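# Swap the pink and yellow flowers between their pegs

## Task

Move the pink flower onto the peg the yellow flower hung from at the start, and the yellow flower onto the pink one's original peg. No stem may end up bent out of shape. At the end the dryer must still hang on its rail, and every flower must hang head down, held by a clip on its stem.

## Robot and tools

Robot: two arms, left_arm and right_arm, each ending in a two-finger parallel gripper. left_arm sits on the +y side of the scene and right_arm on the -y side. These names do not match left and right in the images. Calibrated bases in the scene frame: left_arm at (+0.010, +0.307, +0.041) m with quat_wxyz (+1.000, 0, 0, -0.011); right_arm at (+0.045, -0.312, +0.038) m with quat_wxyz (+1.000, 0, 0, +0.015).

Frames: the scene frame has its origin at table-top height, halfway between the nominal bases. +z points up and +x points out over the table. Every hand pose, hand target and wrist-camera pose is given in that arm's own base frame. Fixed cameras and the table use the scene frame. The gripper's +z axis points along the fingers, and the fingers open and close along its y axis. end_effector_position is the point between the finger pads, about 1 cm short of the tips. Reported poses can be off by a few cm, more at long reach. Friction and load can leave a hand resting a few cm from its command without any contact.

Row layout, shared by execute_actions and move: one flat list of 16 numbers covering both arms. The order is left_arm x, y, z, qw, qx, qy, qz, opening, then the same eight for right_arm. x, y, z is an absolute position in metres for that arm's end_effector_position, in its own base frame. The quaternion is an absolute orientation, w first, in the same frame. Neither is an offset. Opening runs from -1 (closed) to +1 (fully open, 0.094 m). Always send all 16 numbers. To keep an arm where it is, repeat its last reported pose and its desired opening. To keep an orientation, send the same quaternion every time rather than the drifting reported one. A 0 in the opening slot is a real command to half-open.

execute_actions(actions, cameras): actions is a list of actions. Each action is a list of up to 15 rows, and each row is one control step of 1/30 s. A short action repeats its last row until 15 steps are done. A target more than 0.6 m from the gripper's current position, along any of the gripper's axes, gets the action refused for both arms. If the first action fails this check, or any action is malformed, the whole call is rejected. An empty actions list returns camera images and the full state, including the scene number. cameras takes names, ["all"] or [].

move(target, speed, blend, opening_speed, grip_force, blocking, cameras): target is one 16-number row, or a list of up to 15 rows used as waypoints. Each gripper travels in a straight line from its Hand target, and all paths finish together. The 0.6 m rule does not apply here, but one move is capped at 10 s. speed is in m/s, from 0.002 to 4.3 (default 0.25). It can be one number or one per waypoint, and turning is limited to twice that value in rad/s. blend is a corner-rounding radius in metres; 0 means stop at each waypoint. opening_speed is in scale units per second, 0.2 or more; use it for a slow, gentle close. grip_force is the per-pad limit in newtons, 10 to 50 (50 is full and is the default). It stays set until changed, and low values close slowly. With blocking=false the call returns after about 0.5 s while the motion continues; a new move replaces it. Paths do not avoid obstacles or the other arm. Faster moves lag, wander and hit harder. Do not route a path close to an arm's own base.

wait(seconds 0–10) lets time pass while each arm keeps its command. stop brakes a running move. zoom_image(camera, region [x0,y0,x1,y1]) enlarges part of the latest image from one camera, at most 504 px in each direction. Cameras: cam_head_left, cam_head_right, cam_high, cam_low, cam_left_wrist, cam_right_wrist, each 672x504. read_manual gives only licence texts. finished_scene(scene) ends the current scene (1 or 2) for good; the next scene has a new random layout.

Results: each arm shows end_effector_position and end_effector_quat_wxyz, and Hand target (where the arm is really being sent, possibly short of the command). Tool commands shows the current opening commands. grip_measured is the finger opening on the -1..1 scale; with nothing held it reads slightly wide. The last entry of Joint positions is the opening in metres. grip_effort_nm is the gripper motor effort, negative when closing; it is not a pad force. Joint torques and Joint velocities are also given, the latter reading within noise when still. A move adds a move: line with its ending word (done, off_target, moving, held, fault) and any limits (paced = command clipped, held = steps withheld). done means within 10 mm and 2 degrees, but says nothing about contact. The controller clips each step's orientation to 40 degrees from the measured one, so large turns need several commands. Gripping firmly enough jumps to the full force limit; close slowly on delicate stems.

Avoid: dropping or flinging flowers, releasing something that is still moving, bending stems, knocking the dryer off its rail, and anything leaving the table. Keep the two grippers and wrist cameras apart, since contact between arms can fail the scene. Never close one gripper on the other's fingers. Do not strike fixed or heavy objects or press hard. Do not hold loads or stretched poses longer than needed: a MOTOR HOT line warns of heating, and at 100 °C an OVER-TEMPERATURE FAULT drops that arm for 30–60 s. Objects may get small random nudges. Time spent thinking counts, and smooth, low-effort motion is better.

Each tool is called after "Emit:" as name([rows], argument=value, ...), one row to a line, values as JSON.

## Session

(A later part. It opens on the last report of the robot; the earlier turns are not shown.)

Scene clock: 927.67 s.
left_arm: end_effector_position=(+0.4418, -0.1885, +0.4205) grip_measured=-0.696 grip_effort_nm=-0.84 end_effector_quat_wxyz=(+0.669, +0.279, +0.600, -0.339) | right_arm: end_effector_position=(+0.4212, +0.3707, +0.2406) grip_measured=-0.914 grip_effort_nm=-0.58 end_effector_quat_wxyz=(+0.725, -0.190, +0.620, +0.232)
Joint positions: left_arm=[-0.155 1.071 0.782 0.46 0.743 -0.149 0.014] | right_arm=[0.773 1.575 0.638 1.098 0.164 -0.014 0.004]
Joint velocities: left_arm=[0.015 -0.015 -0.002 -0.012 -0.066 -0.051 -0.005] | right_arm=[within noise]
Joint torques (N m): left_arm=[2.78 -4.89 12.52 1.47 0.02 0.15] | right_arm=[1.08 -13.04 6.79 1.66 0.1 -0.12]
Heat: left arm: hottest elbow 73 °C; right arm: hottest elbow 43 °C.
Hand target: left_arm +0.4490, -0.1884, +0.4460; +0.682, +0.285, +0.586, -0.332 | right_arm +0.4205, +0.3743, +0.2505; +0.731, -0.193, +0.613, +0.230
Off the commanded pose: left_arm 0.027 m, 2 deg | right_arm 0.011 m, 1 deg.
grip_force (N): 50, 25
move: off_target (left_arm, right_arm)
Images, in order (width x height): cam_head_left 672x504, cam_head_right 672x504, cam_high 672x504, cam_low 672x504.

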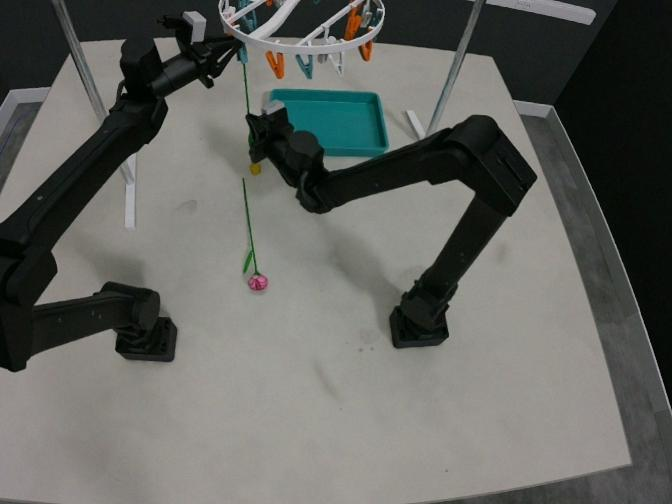

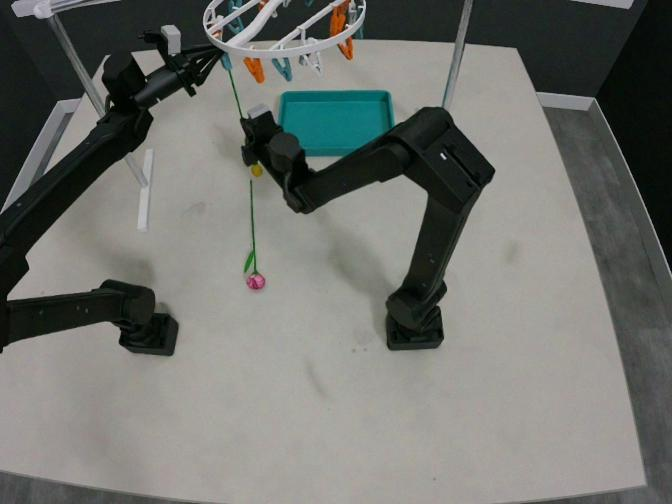

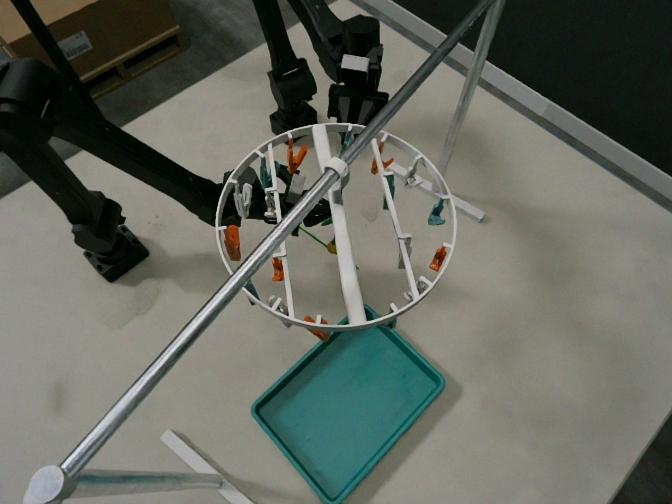

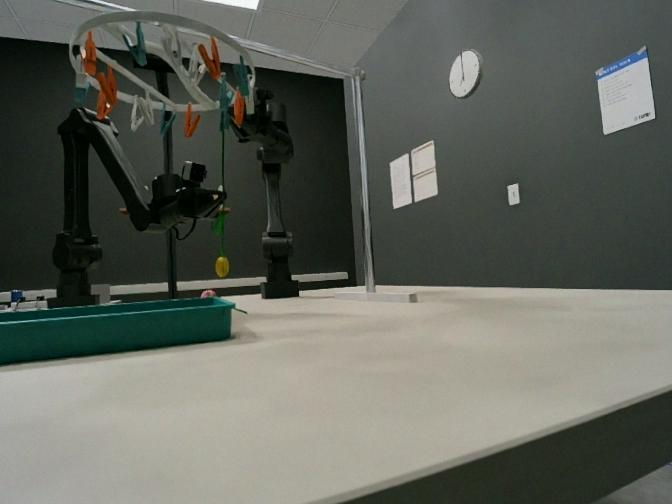

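Emit:
move(target=[0.4505,-0.189,0.4465,0.68171,0.28563,0.58574,-0.33248,-0.7, 0.421,0.3755,0.262,0.73059,-0.19329,0.61304,0.23035,-1], speed=0.05, cameras=["cam_low","cam_head_left"])

Emit:
zoom_image(camera="cam_low", region=[212, 112, 236, 142])

Scene clock: 931.13 s.
left_arm: end_effector_position=(+0.4418, -0.1885, +0.4205) grip_measured=-0.698 grip_effort_nm=-0.86 end_effector_quat_wxyz=(+0.669, +0.279, +0.600, -0.339) | right_arm: end_effector_position=(+0.4198, +0.3692, +0.2473) grip_measured=-0.914 grip_effort_nm=-0.57 end_effector_quat_wxyz=(+0.722, -0.191, +0.624, +0.230)
Joint positions: left_arm=[-0.155 1.071 0.782 0.46 0.743 -0.149 0.014] | right_arm=[0.773 1.544 0.638 1.057 0.165 -0.014 0.004]
Joint velocities: left_arm=[-0.015 -0.024 0.002 -0.002 0.022 -0.037 -0.004] | right_arm=[within noise]
Joint torques (N m): left_arm=[2.73 -4.89 12.53 1.47 0.02 0.15] | right_arm=[1.03 -12.51 7.82 1.69 0.1 -0.11]
Heat: left arm: hottest elbow 73 °C; right arm: hottest elbow 43 °C.
Hand target: left_arm +0.4490, -0.1884, +0.4460; +0.682, +0.285, +0.586, -0.332 | right_arm +0.4207, +0.3752, +0.2622; +0.731, -0.193, +0.613, +0.230
Off the commanded pose: left_arm 0.027 m, 2 deg | right_arm 0.016 m, 2 deg.
grip_force (N): 50, 25
move: off_target (left_arm, right_arm)
Images, in order (width x height): cam_head_left 672x504, cam_low 672x504.

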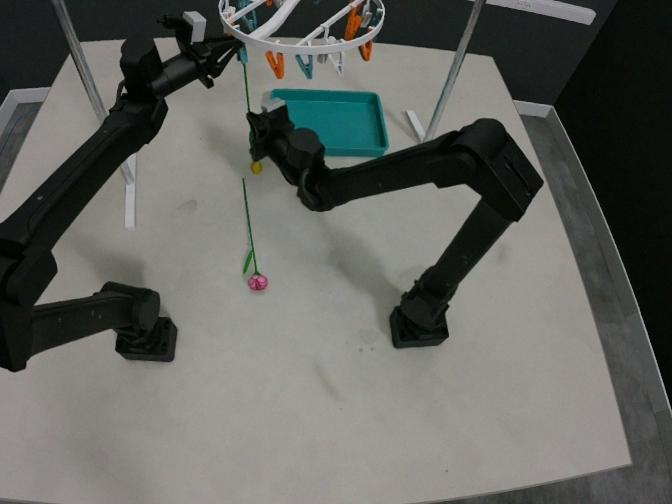

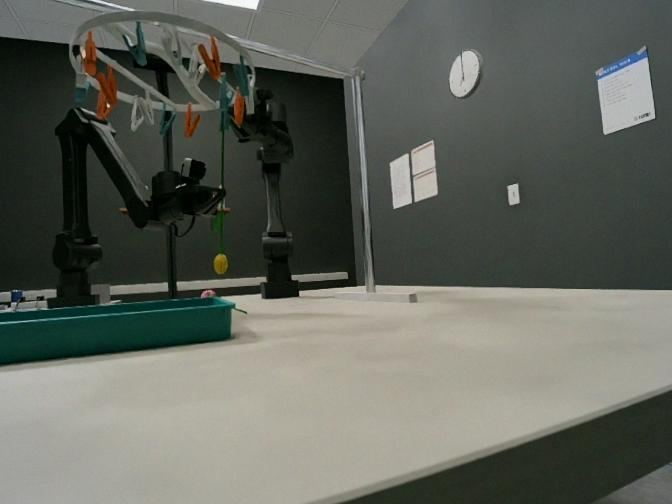

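Scaled by 16.800 from the camera's 672x504 image, which has a finer 960x720 frame.

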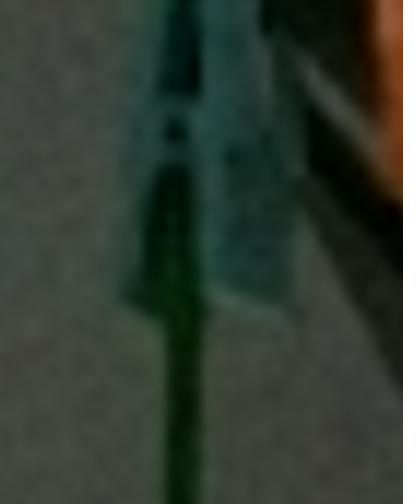

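Emit:
move(target=[0.4505,-0.189,0.4465,0.68171,0.28563,0.58574,-0.33248,-0.48, 0.421,0.3755,0.262,0.73059,-0.19329,0.61304,0.23035,-1], speed=0.05, opening_speed=0.3, cameras=["cam_low","cam_head_left","cam_head_right","cam_left_wrist"])

Emit:
zoom_image(camera="cam_low", region=[212, 112, 236, 142])

Emit:
zoom_image(camera="cam_head_left", region=[230, 50, 255, 75])

Emit:
zoom_image(camera="cam_head_right", region=[215, 55, 240, 80])

Scene clock: 935.10 s.
left_arm: end_effector_position=(+0.4418, -0.1885, +0.4203) grip_measured=-0.482 grip_effort_nm=0.04 end_effector_quat_wxyz=(+0.669, +0.279, +0.600, -0.339) | right_arm: end_effector_position=(+0.4199, +0.3691, +0.2472) grip_measured=-0.914 grip_effort_nm=-0.57 end_effector_quat_wxyz=(+0.722, -0.191, +0.624, +0.230)
Joint positions: left_arm=[-0.155 1.071 0.782 0.459 0.743 -0.149 0.024] | right_arm=[0.773 1.544 0.638 1.057 0.165 -0.014 0.004]
Joint torques (N m): left_arm=[2.78 -4.95 12.52 1.48 0.02 0.15] | right_arm=[1.38 -12.51 7.83 1.69 0.07 -0.12]
Heat: left arm: hottest elbow 73 °C; right arm: hottest elbow 43 °C.
Hand target: left_arm +0.4490, -0.1884, +0.4460; +0.682, +0.285, +0.586, -0.332 | right_arm +0.4207, +0.3751, +0.2621; +0.731, -0.193, +0.613, +0.230
Off the commanded pose: left_arm 0.028 m, 2 deg | right_arm 0.016 m, 2 deg.
grip_force (N): 50, 25
move: off_target (left_arm, right_arm)
camera_calibration:
cam_left_wrist: T_world_to_cam=[[-0.784565, -0.619699, 0.0207691, 0.221093], [-0.204607, 0.227131, -0.952128, 0.571205], [0.585315, -0.751255, -0.304994, -0.17963], [0, 0, 0, 1]] pos_world=[0.395475, -0.127675, 0.484482]
Images, in order (width x height): cam_head_left 672x504, cam_head_right 672x504, cam_low 672x504, cam_left_wrist 672x504.

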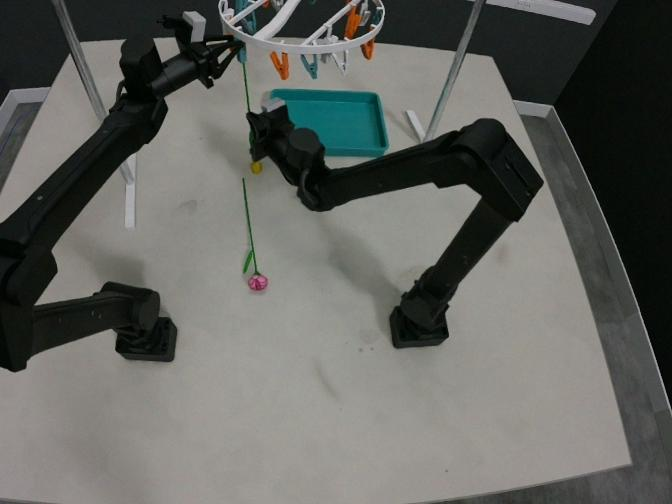

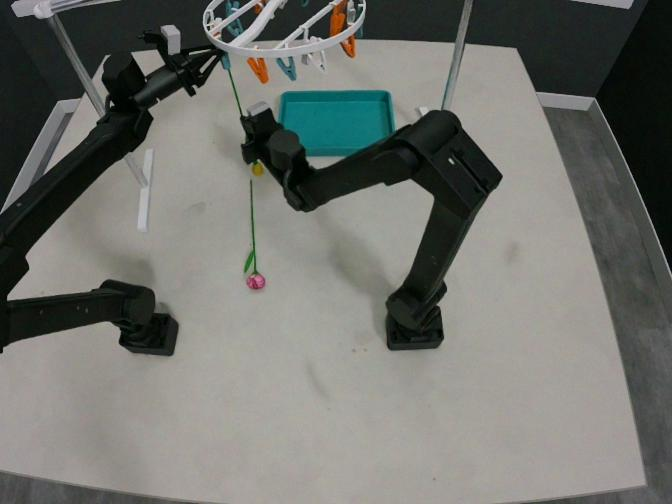

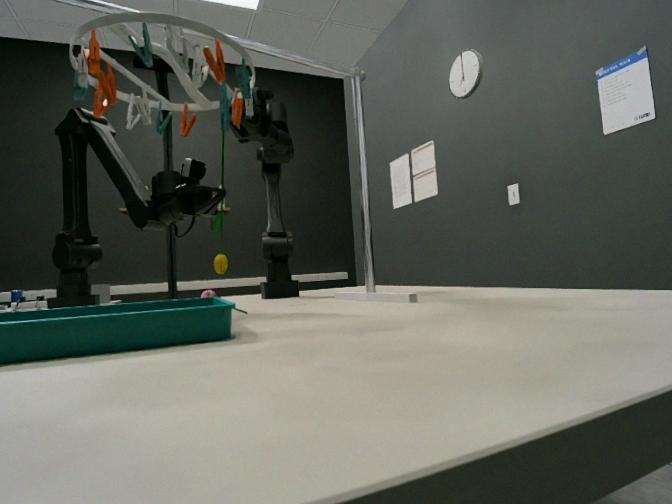

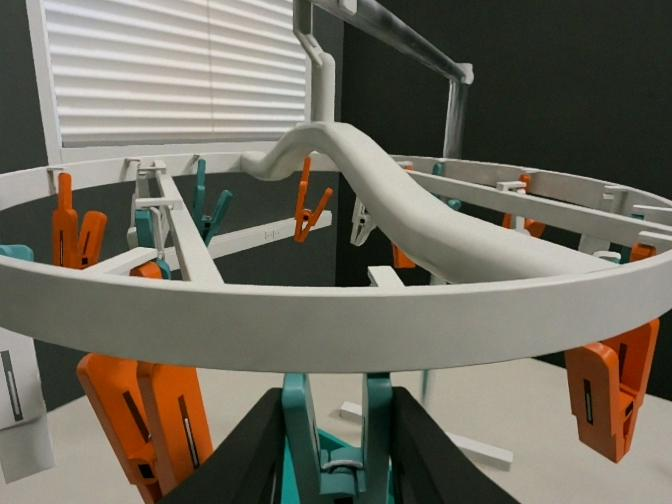

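Scaled by 16.800 from the camera's 672x504 image, which has a finer 960x720 frame.

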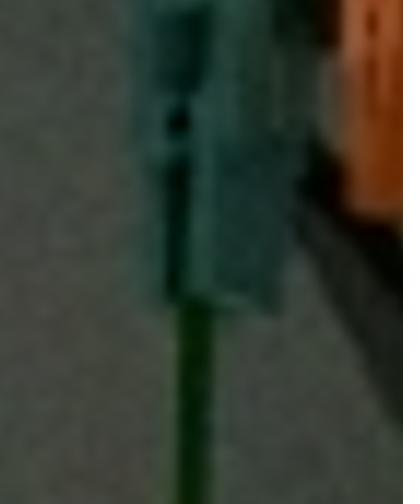

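Scaled by 20.160 from the camera's 672x504 image, which has a finer 960x720 frame.

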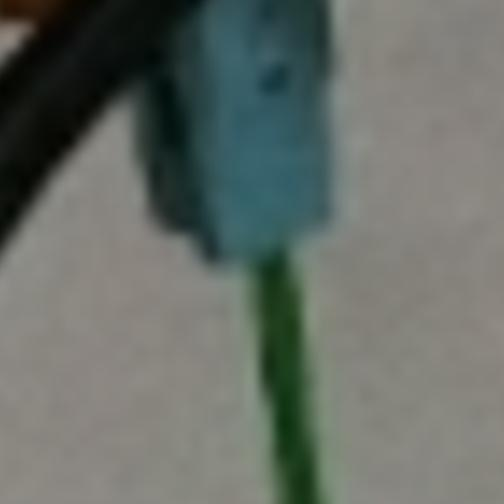

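Scaled by 20.160 from the camera's 672x504 image, which has a finer 960x720 frame.

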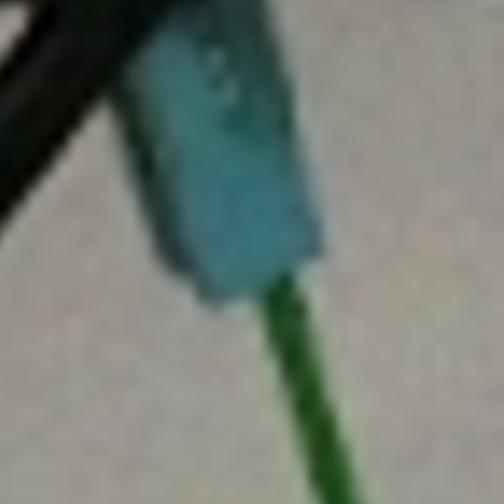

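Emit:
move([
  [0.4505,-0.189,0.4465,0.68171,0.28563,0.58574,-0.33248,-0.4, 0.421,0.3755,0.262,0.73059,-0.19329,0.61304,0.23035,-0.6],
  [0.4505,-0.189,0.4465,0.68171,0.28563,0.58574,-0.33248,-0.32, 0.421,0.3755,0.262,0.73059,-0.19329,0.61304,0.23035,-0.2],
], speed=0.05, opening_speed=0.3, cameras=["cam_low","cam_head_left","cam_right_wrist","cam_left_wrist"])

Emit:
zoom_image(camera="cam_low", region=[190, 90, 260, 290])

Scene clock: 943.70 s.
left_arm: end_effector_position=(+0.4418, -0.1885, +0.4203) grip_measured=-0.322 grip_effort_nm=0.06 end_effector_quat_wxyz=(+0.668, +0.279, +0.600, -0.339) | right_arm: end_effector_position=(+0.4198, +0.3691, +0.2476) grip_measured=-0.202 grip_effort_nm=0.07 end_effector_quat_wxyz=(+0.722, -0.191, +0.624, +0.230)
Joint positions: left_arm=[-0.155 1.071 0.782 0.459 0.743 -0.149 0.032] | right_arm=[0.773 1.543 0.638 1.057 0.165 -0.014 0.037]
Joint torques (N m): left_arm=[2.84 -4.89 12.52 1.51 0.03 0.14] | right_arm=[1.14 -12.45 7.8 1.66 0.08 -0.12]
Heat: left arm: hottest elbow 73 °C; right arm: hottest elbow 43 °C.
Hand target: left_arm +0.4490, -0.1884, +0.4461; +0.682, +0.285, +0.586, -0.332 | right_arm +0.4208, +0.3752, +0.2619; +0.731, -0.193, +0.613, +0.230
Off the commanded pose: left_arm 0.028 m, 2 deg | right_arm 0.016 m, 2 deg.
grip_force (N): 50, 25
move: off_target (left_arm, right_arm); target 2's new opening was sent with left_arm's hand 0.028 m and 2 deg from that target
camera_calibration:
cam_left_wrist: T_world_to_cam=[[-0.784606, -0.619637, 0.0210399, 0.220924], [-0.204984, 0.227231, -0.952023, 0.571339], [0.585128, -0.751276, -0.305303, -0.179484], [0, 0, 0, 1]] pos_world=[0.395475, -0.127775, 0.484483]
cam_right_wrist: T_world_to_cam=[[0.574631, -0.818412, -0.00118843, 0.0600445], [-0.225711, -0.157082, -0.961447, 0.431053], [0.786673, 0.552745, -0.274988, -0.377353], [0, 0, 0, 1]] pos_world=[0.359643, 0.325432, 0.310738]
Images, in order (width x height): cam_head_left 672x504, cam_low 672x504, cam_left_wrist 672x504, cam_right_wrist 672x504.

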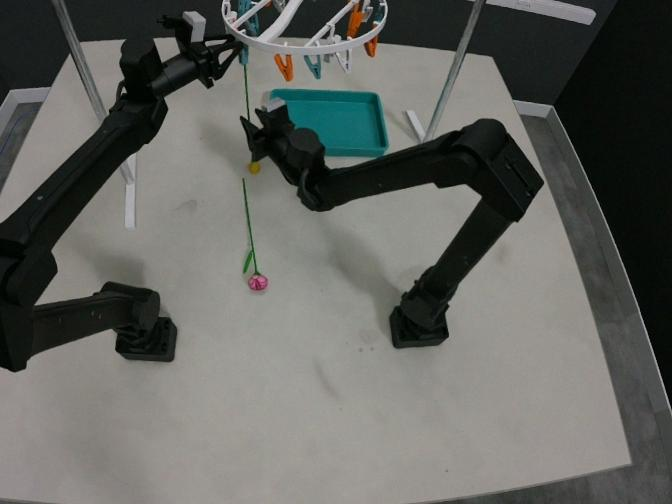

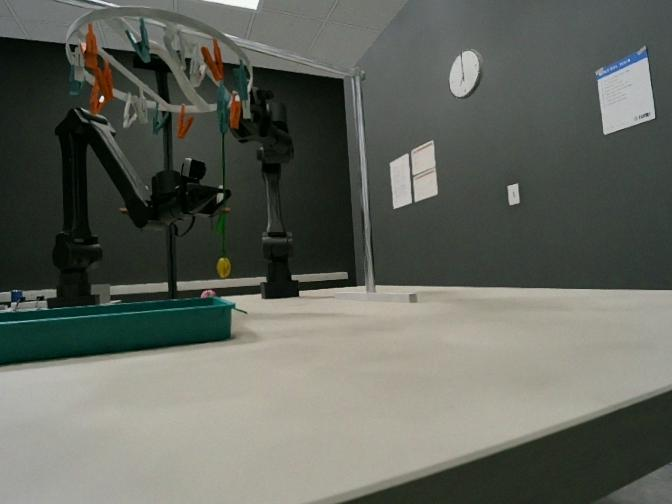

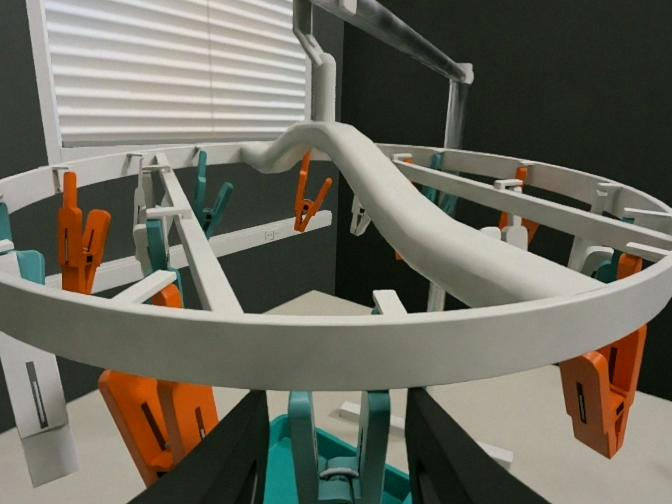

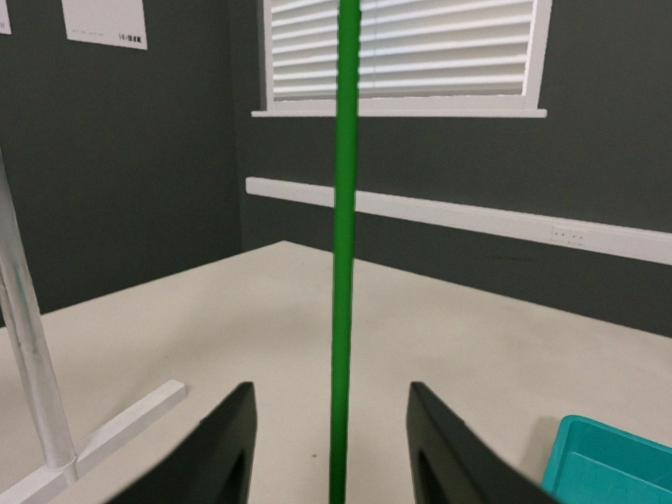

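Scaled by 2.520 from the camera's 672x504 image, which has a finer 960x720 frame.

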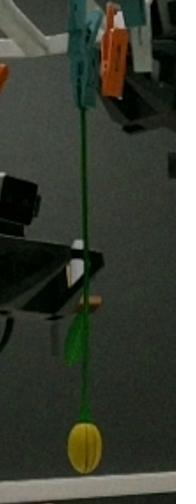

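Emit:
move([
  [0.4385,-0.1735,0.438,0.68171,0.28563,0.58574,-0.33248,-0.32, 0.405,0.3643,0.258,0.73059,-0.19329,0.61304,0.23035,-0.2],
  [0.385,-0.105,0.41,0.68171,0.28563,0.58574,-0.33248,-0.32, 0.335,0.315,0.245,0.73059,-0.19329,0.61304,0.23035,-0.2],
], speed=[0.06,0.15], blend=[0.01,0], cameras=["cam_low","cam_head_left","cam_head_right","cam_right_wrist","cam_left_wrist","cam_high"])

Emit:
zoom_image(camera="cam_high", region=[210, 90, 470, 340])

Emit:
zoom_image(camera="cam_low", region=[190, 90, 260, 290])

Scene clock: 949.83 s.
left_arm: end_effector_position=(+0.3881, -0.1090, +0.4025) grip_measured=-0.322 grip_effort_nm=0.06 end_effector_quat_wxyz=(+0.673, +0.285, +0.593, -0.337) | right_arm: end_effector_position=(+0.3409, +0.3149, +0.2416) grip_measured=-0.201 grip_effort_nm=0.08 end_effector_quat_wxyz=(+0.725, -0.189, +0.620, +0.231)
Joint positions: left_arm=[0.098 0.921 0.623 0.547 0.996 -0.227 0.032] | right_arm=[0.83 1.343 0.384 1.123 0.223 -0.025 0.038]
Joint torques (N m): left_arm=[3.43 -4.31 8.44 2.54 0.03 -0.02] | right_arm=[1.38 -7.77 5.18 2.61 0.08 -0.12]
Heat: left arm: hottest elbow 73 °C; right arm: hottest elbow 43 °C.
Hand target: left_arm +0.3850, -0.1053, +0.4100; +0.682, +0.286, +0.586, -0.332 | right_arm +0.3351, +0.3150, +0.2450; +0.731, -0.193, +0.613, +0.230
Off the commanded pose: left_arm 0.009 m, 1 deg | right_arm 0.007 m, 1 deg.
grip_force (N): 50, 25
move: done
camera_calibration:
cam_left_wrist: T_world_to_cam=[[-0.788064, -0.615578, 0.00423198, 0.236939], [-0.185299, 0.230653, -0.95523, 0.519344], [0.587042, -0.753567, -0.295835, -0.0985063], [0, 0, 0, 1]] pos_world=[0.340785, -0.0481646, 0.465948]
cam_right_wrist: T_world_to_cam=[[0.572649, -0.819798, -0.00223427, 0.062445], [-0.218956, -0.150319, -0.964086, 0.395204], [0.79002, 0.552572, -0.26558, -0.290331], [0, 0, 0, 1]] pos_world=[0.280141, 0.271028, 0.304044]

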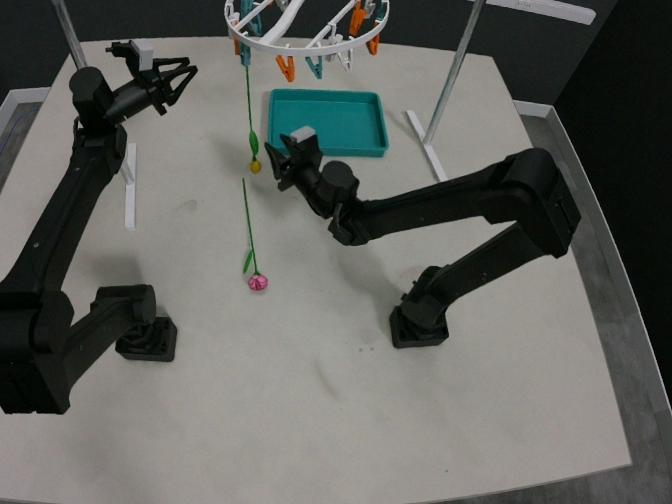

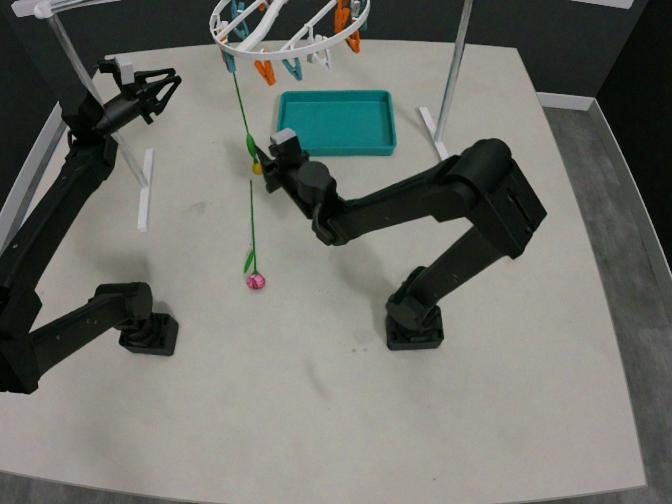

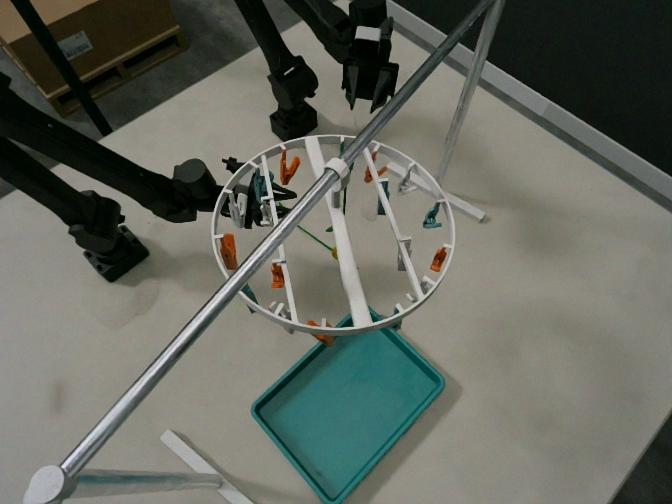

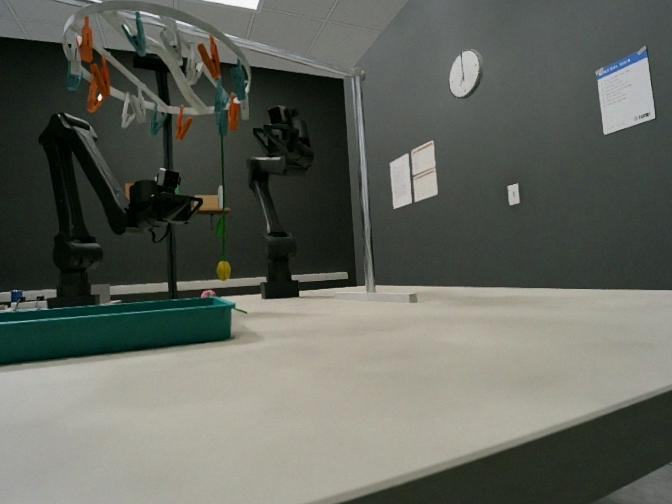

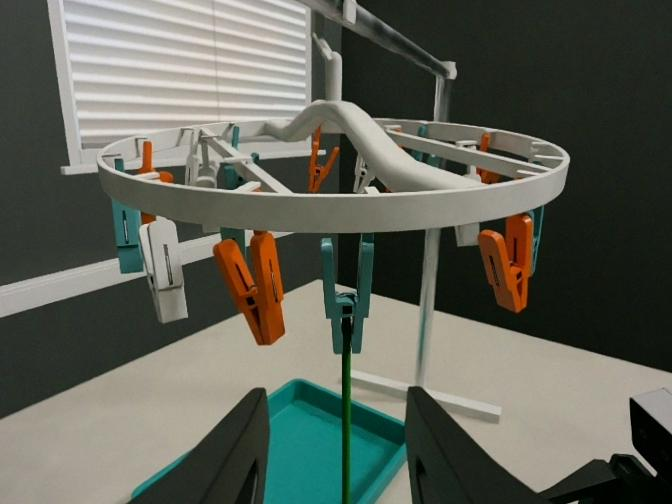

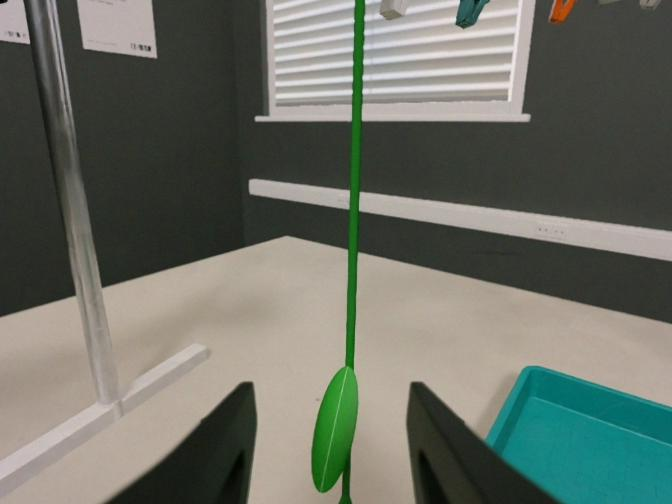

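Scaled by 1.938 from the camera's 672x504 image, which has a finer 960x720 frame.

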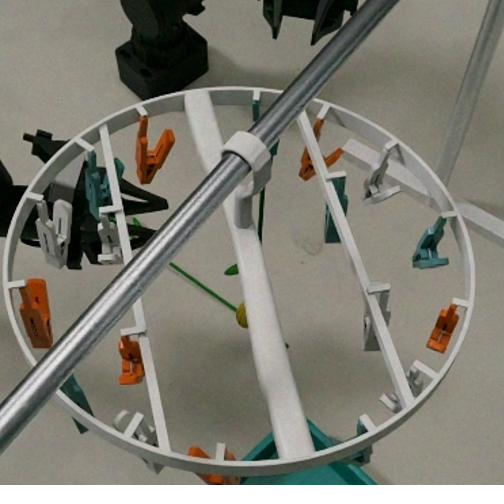

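Scaled by 2.520 from the camera's 672x504 image, which has a finer 960x720 frame.

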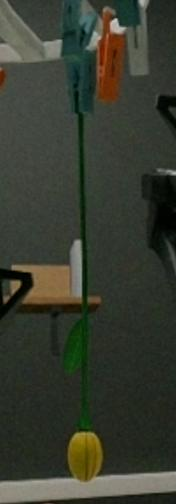

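Emit:
move([
  [0.30,-0.10,0.36,0.68171,0.28615,0.58574,-0.33248,-0.32, 0.27,0.22,0.30,0.73059,-0.19329,0.61304,0.23035,-0.2],
  [0.29,-0.17,0.20,0.18976,-0.10261,0.97625,0.01995,0.15, 0.30,0.10,0.40,0.70997,-0.25597,0.57492,0.3161,0.0],
  [0.3056,-0.2019,0.08,0.18976,-0.10261,0.97625,0.01995,0.15, 0.335,0.06,0.445,0.70997,-0.25597,0.57492,0.3161,0.0],
], speed=[0.25,0.25,0.15], blend=[0.04,0.03,0], grip_force=[25,50], cameras=["cam_head_left","cam_head_right","cam_right_wrist","cam_left_wrist"])

Scene clock: 979.53 s.
left_arm: end_effector_position=(+0.3041, -0.1957, +0.0813) grip_measured=+0.148 grip_effort_nm=0.06 end_effector_quat_wxyz=(+0.186, -0.103, +0.977, +0.024) | right_arm: end_effector_position=(+0.3313, +0.0634, +0.4137) grip_measured=-0.001 grip_effort_nm=0.07 end_effector_quat_wxyz=(+0.695, -0.246, +0.591, +0.326)
Joint positions: left_arm=[-0.715 1.276 0.733 -0.801 -0.303 -0.889 0.054] | right_arm=[-0.282 0.722 0.517 0.599 -1.083 0.396 0.047]
Joint torques (N m): left_arm=[1.73 -5.89 7.25 1.51 -0.3 -0.05] | right_arm=[-0.21 0.5 13.08 2.07 0.14 0.16]
Heat: left arm: hottest elbow 69 °C; right arm: hottest elbow 43 °C.
Hand target: left_arm +0.3055, -0.2018, +0.0801; +0.190, -0.103, +0.976, +0.020 | right_arm +0.3333, +0.0602, +0.4440; +0.710, -0.256, +0.575, +0.316
Off the commanded pose: left_arm 0.007 m, 1 deg | right_arm 0.032 m, 3 deg.
grip_force (N): 25, 50
move: off_target (right_arm); blend cut to 0 m at target 2; target 2's new opening was sent with right_arm's hand 0.034 m and 3 deg from that target
camera_calibration:
cam_left_wrist: T_world_to_cam=[[0.198828, -0.979866, -0.0181872, -0.250804], [-0.978147, -0.199562, 0.0583354, 0.291456], [-0.0607903, 0.00619105, -0.998131, 0.193207], [0, 0, 0, 1]] pos_world=[0.346698, -0.188787, 0.171282]
cam_right_wrist: T_world_to_cam=[[0.747238, -0.663707, -0.0335795, -0.192622], [-0.186845, -0.161332, -0.969052, 0.513303], [0.637749, 0.730387, -0.244564, -0.0675792], [0, 0, 0, 1]] pos_world=[0.282941, 0.00432682, 0.474422]
Images, in order (width x height): cam_head_left 672x504, cam_head_right 672x504, cam_left_wrist 672x504, cam_right_wrist 672x504.

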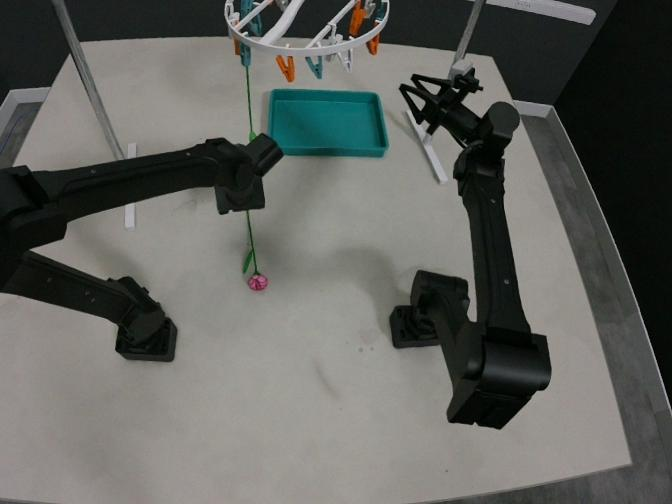

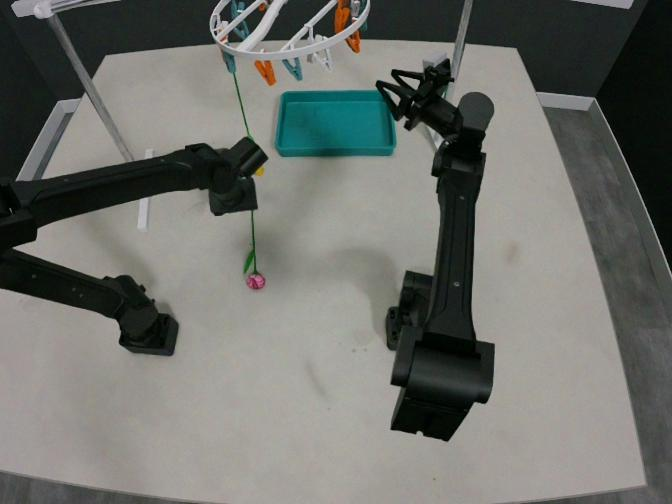

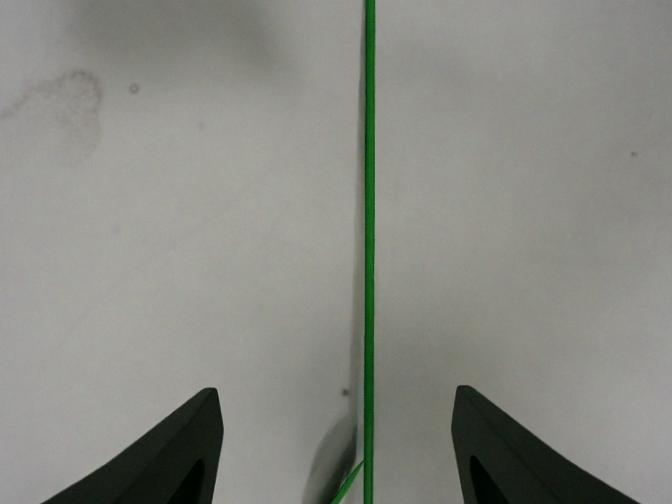

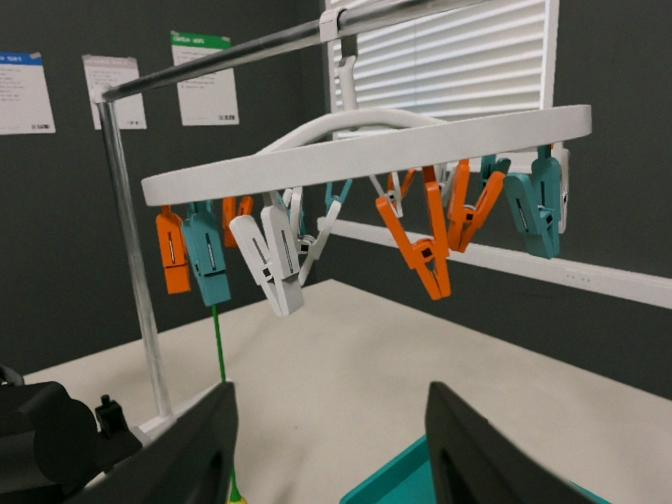

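Emit:
move(target=[0.264,-0.2165,0.022,0.18976,-0.10261,0.97625,0.01995,0.15, 0.335,0.06,0.445,0.70997,-0.25597,0.57492,0.3161,0.0], speed=0.12, cameras=["cam_left_wrist","cam_head_left"])

Scene clock: 1006.20 s.
left_arm: end_effector_position=(+0.2639, -0.2119, +0.0246) grip_measured=+0.148 grip_effort_nm=0.06 end_effector_quat_wxyz=(+0.187, -0.102, +0.977, +0.023) | right_arm: end_effector_position=(+0.3313, +0.0635, +0.4136) grip_measured=-0.001 grip_effort_nm=0.07 end_effector_quat_wxyz=(+0.695, -0.246, +0.591, +0.327)
Joint positions: left_arm=[-0.842 1.35 0.616 -0.646 -0.33 -1.019 0.054] | right_arm=[-0.282 0.723 0.517 0.599 -1.083 0.397 0.047]
Joint torques (N m): left_arm=[1.79 -5.66 6.17 1.43 -0.32 -0.08] | right_arm=[-0.09 0.56 13.08 2.09 0.13 0.18]
Heat: left arm: hottest elbow 62 °C; right arm: hottest elbow 48 °C.
Hand target: left_arm +0.2639, -0.2165, +0.0221; +0.190, -0.103, +0.976, +0.020 | right_arm +0.3333, +0.0602, +0.4440; +0.710, -0.256, +0.575, +0.316
Off the commanded pose: left_arm 0.005 m, 0 deg | right_arm 0.032 m, 3 deg.
grip_force (N): 25, 50
move: off_target (right_arm)
camera_calibration:
cam_left_wrist: T_world_to_cam=[[0.197666, -0.980143, -0.0157467, -0.259552], [-0.978571, -0.198243, 0.0556688, 0.252727], [-0.0576851, 0.00440541, -0.998325, 0.133061], [0, 0, 0, 1]] pos_world=[0.306292, -0.204883, 0.114682]
Images, in order (width x height): cam_head_left 672x504, cam_left_wrist 672x504.

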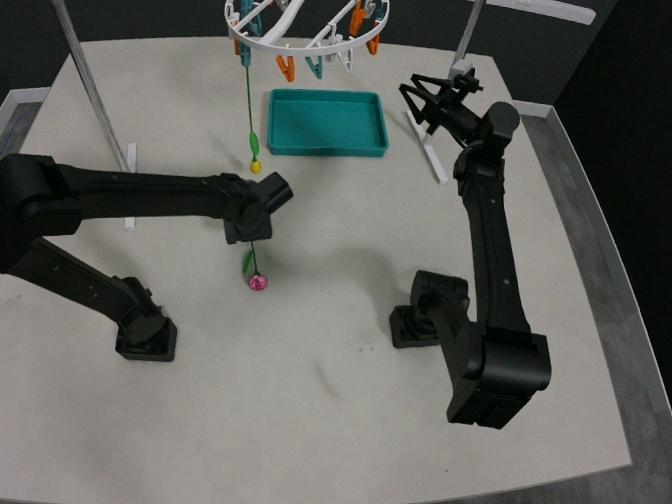

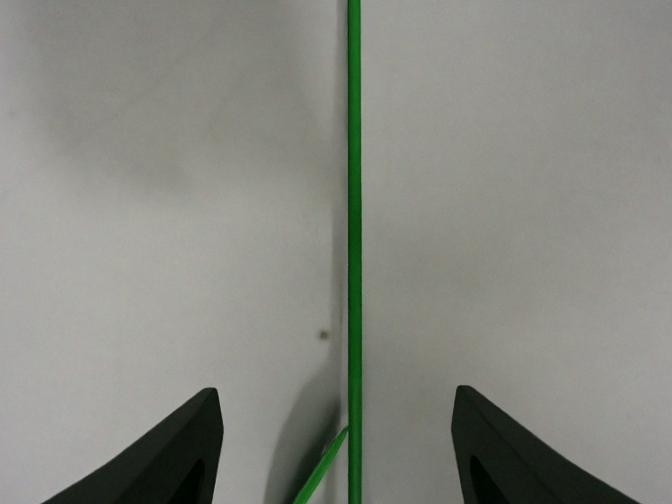

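Emit:
move(target=[0.2875,-0.2145,-0.03,0.18976,-0.10261,0.97625,0.01995,0.15, 0.335,0.06,0.43,0.70997,-0.25597,0.57492,0.3161,0.0], speed=0.07, cameras=["cam_left_wrist","cam_head_left"])

Scene clock: 1011.77 s.
left_arm: end_effector_position=(+0.2841, -0.2163, -0.0263) grip_measured=+0.148 grip_effort_nm=0.06 end_effector_quat_wxyz=(+0.190, -0.102, +0.976, +0.020) | right_arm: end_effector_position=(+0.3325, +0.0631, +0.4163) grip_measured=-0.001 grip_effort_nm=0.08 end_effector_quat_wxyz=(+0.703, -0.254, +0.582, +0.320)
Joint positions: left_arm=[-0.805 1.525 0.602 -0.437 -0.325 -0.979 0.054] | right_arm=[-0.282 0.737 0.517 0.646 -1.083 0.397 0.047]
Joint torques (N m): left_arm=[3.37 -6.83 4.98 1.54 -0.09 0.15] | right_arm=[-0.03 0.62 10.67 2 0.21 0.18]
Heat: left arm: hottest elbow 61 °C; right arm: hottest elbow 49 °C.
Hand target: left_arm +0.2873, -0.2144, -0.0299; +0.190, -0.103, +0.976, +0.020 | right_arm +0.3346, +0.0601, +0.4298; +0.710, -0.256, +0.575, +0.316
Off the commanded pose: left_arm 0.005 m, 0 deg | right_arm 0.014 m, 1 deg.
grip_force (N): 25, 50
move: off_target (right_arm)
camera_calibration:
cam_left_wrist: T_world_to_cam=[[0.196239, -0.980503, -0.0102378, -0.268194], [-0.979256, -0.196505, 0.0494353, 0.274884], [-0.0504832, 0.000324322, -0.998725, 0.0805205], [0, 0, 0, 1]] pos_world=[0.325877, -0.208974, 0.0640832]
Images, in order (width x height): cam_head_left 672x504, cam_left_wrist 672x504.

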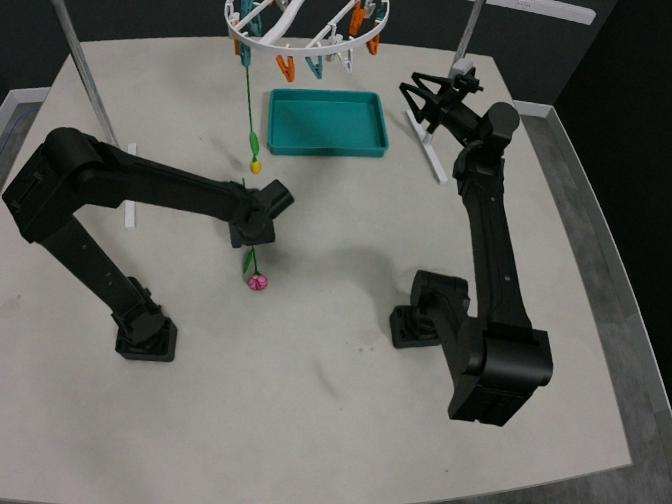

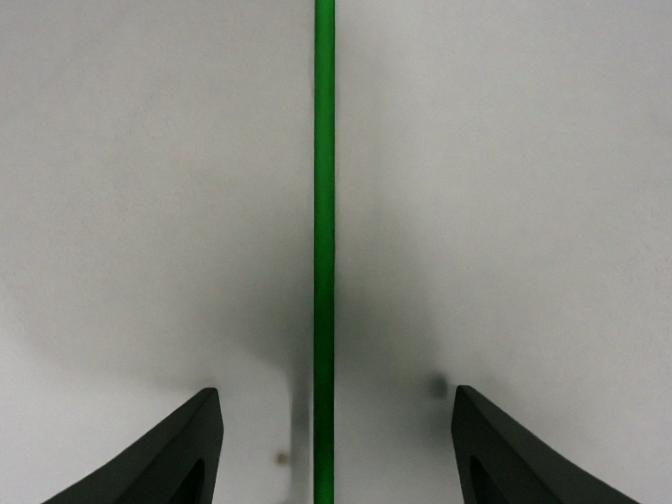

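Emit:
move([
  [0.2875,-0.2145,-0.03,0.18976,-0.10261,0.97625,0.01995,-1, 0.335,0.06,0.43,0.70997,-0.25597,0.57492,0.3161,0.0],
  [0.2775,-0.2165,0.06,0.18976,-0.10261,0.97625,0.01995,-1, 0.335,0.06,0.43,0.70997,-0.25597,0.57492,0.3161,0.0],
], speed=0.1, grip_force=[25,50], cameras=["cam_left_wrist","cam_head_left","cam_head_right"])

Emit:
zoom_image(camera="cam_head_right", region=[190, 160, 330, 300])

Scene clock: 1019.70 s.
left_arm: end_effector_position=(+0.2651, -0.1982, +0.0398) grip_measured=-0.924 grip_effort_nm=-0.60 end_effector_quat_wxyz=(+0.174, -0.099, +0.979, +0.040) | right_arm: end_effector_position=(+0.3325, +0.0631, +0.4163) grip_measured=-0.001 grip_effort_nm=0.07 end_effector_quat_wxyz=(+0.703, -0.254, +0.582, +0.320)
Joint positions: left_arm=[-0.809 1.313 0.639 -0.742 -0.324 -0.986 0.004] | right_arm=[-0.282 0.737 0.517 0.646 -1.083 0.397 0.047]
Joint torques (N m): left_arm=[1.73 -7.3 9.59 0.35 -0.28 -0.06] | right_arm=[0.03 0.62 10.66 2.03 0.21 0.19]
Heat: left arm: hottest elbow 60 °C; right arm: hottest elbow 49 °C.
Hand target: left_arm +0.2769, -0.2159, +0.0600; +0.190, -0.103, +0.976, +0.020 | right_arm +0.3346, +0.0601, +0.4298; +0.710, -0.256, +0.575, +0.316
Off the commanded pose: left_arm 0.030 m, 3 deg | right_arm 0.014 m, 1 deg.
grip_force (N): 25, 50
move: off_target (left_arm, right_arm)
camera_calibration:
cam_left_wrist: T_world_to_cam=[[0.197904, -0.978721, -0.0542103, -0.24443], [-0.97623, -0.201782, 0.0791119, 0.253512], [-0.0883672, 0.0372651, -0.995391, 0.162817], [0, 0, 0, 1]] pos_world=[0.310247, -0.194142, 0.12876]
Images, in order (width x height): cam_head_left 672x504, cam_head_right 672x504, cam_left_wrist 672x504.

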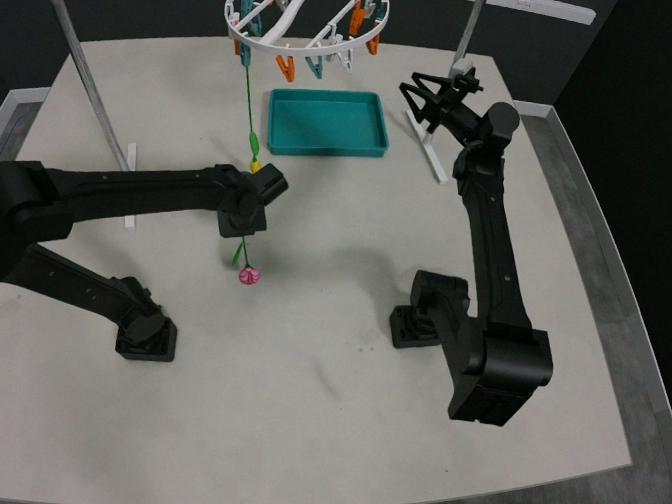

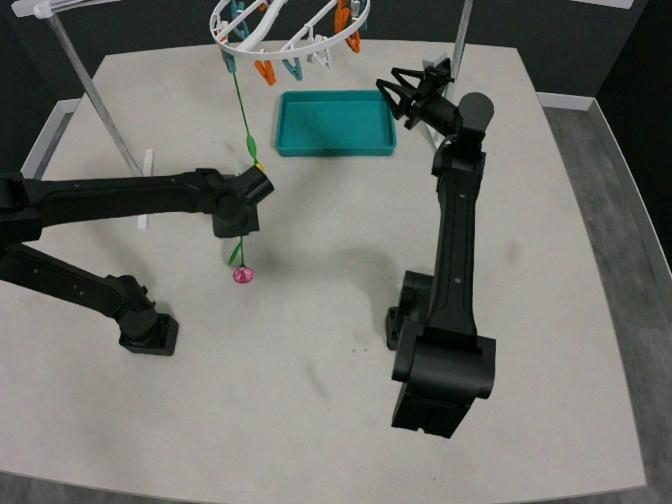

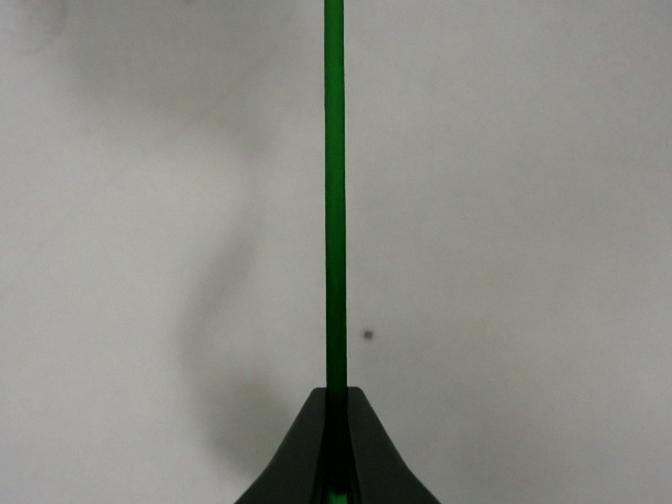

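Scaled by 3.600 from the camera's 672x504 image, which has a finer 960x720 frame.

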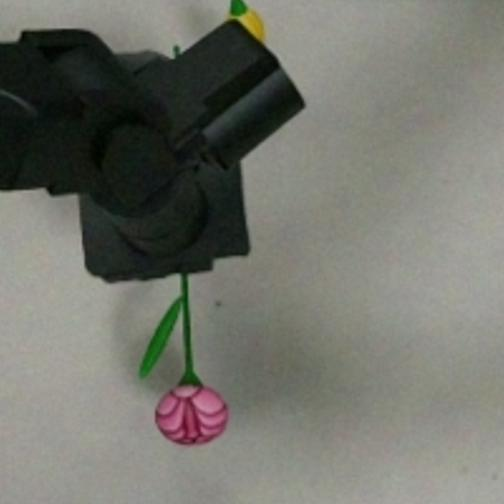

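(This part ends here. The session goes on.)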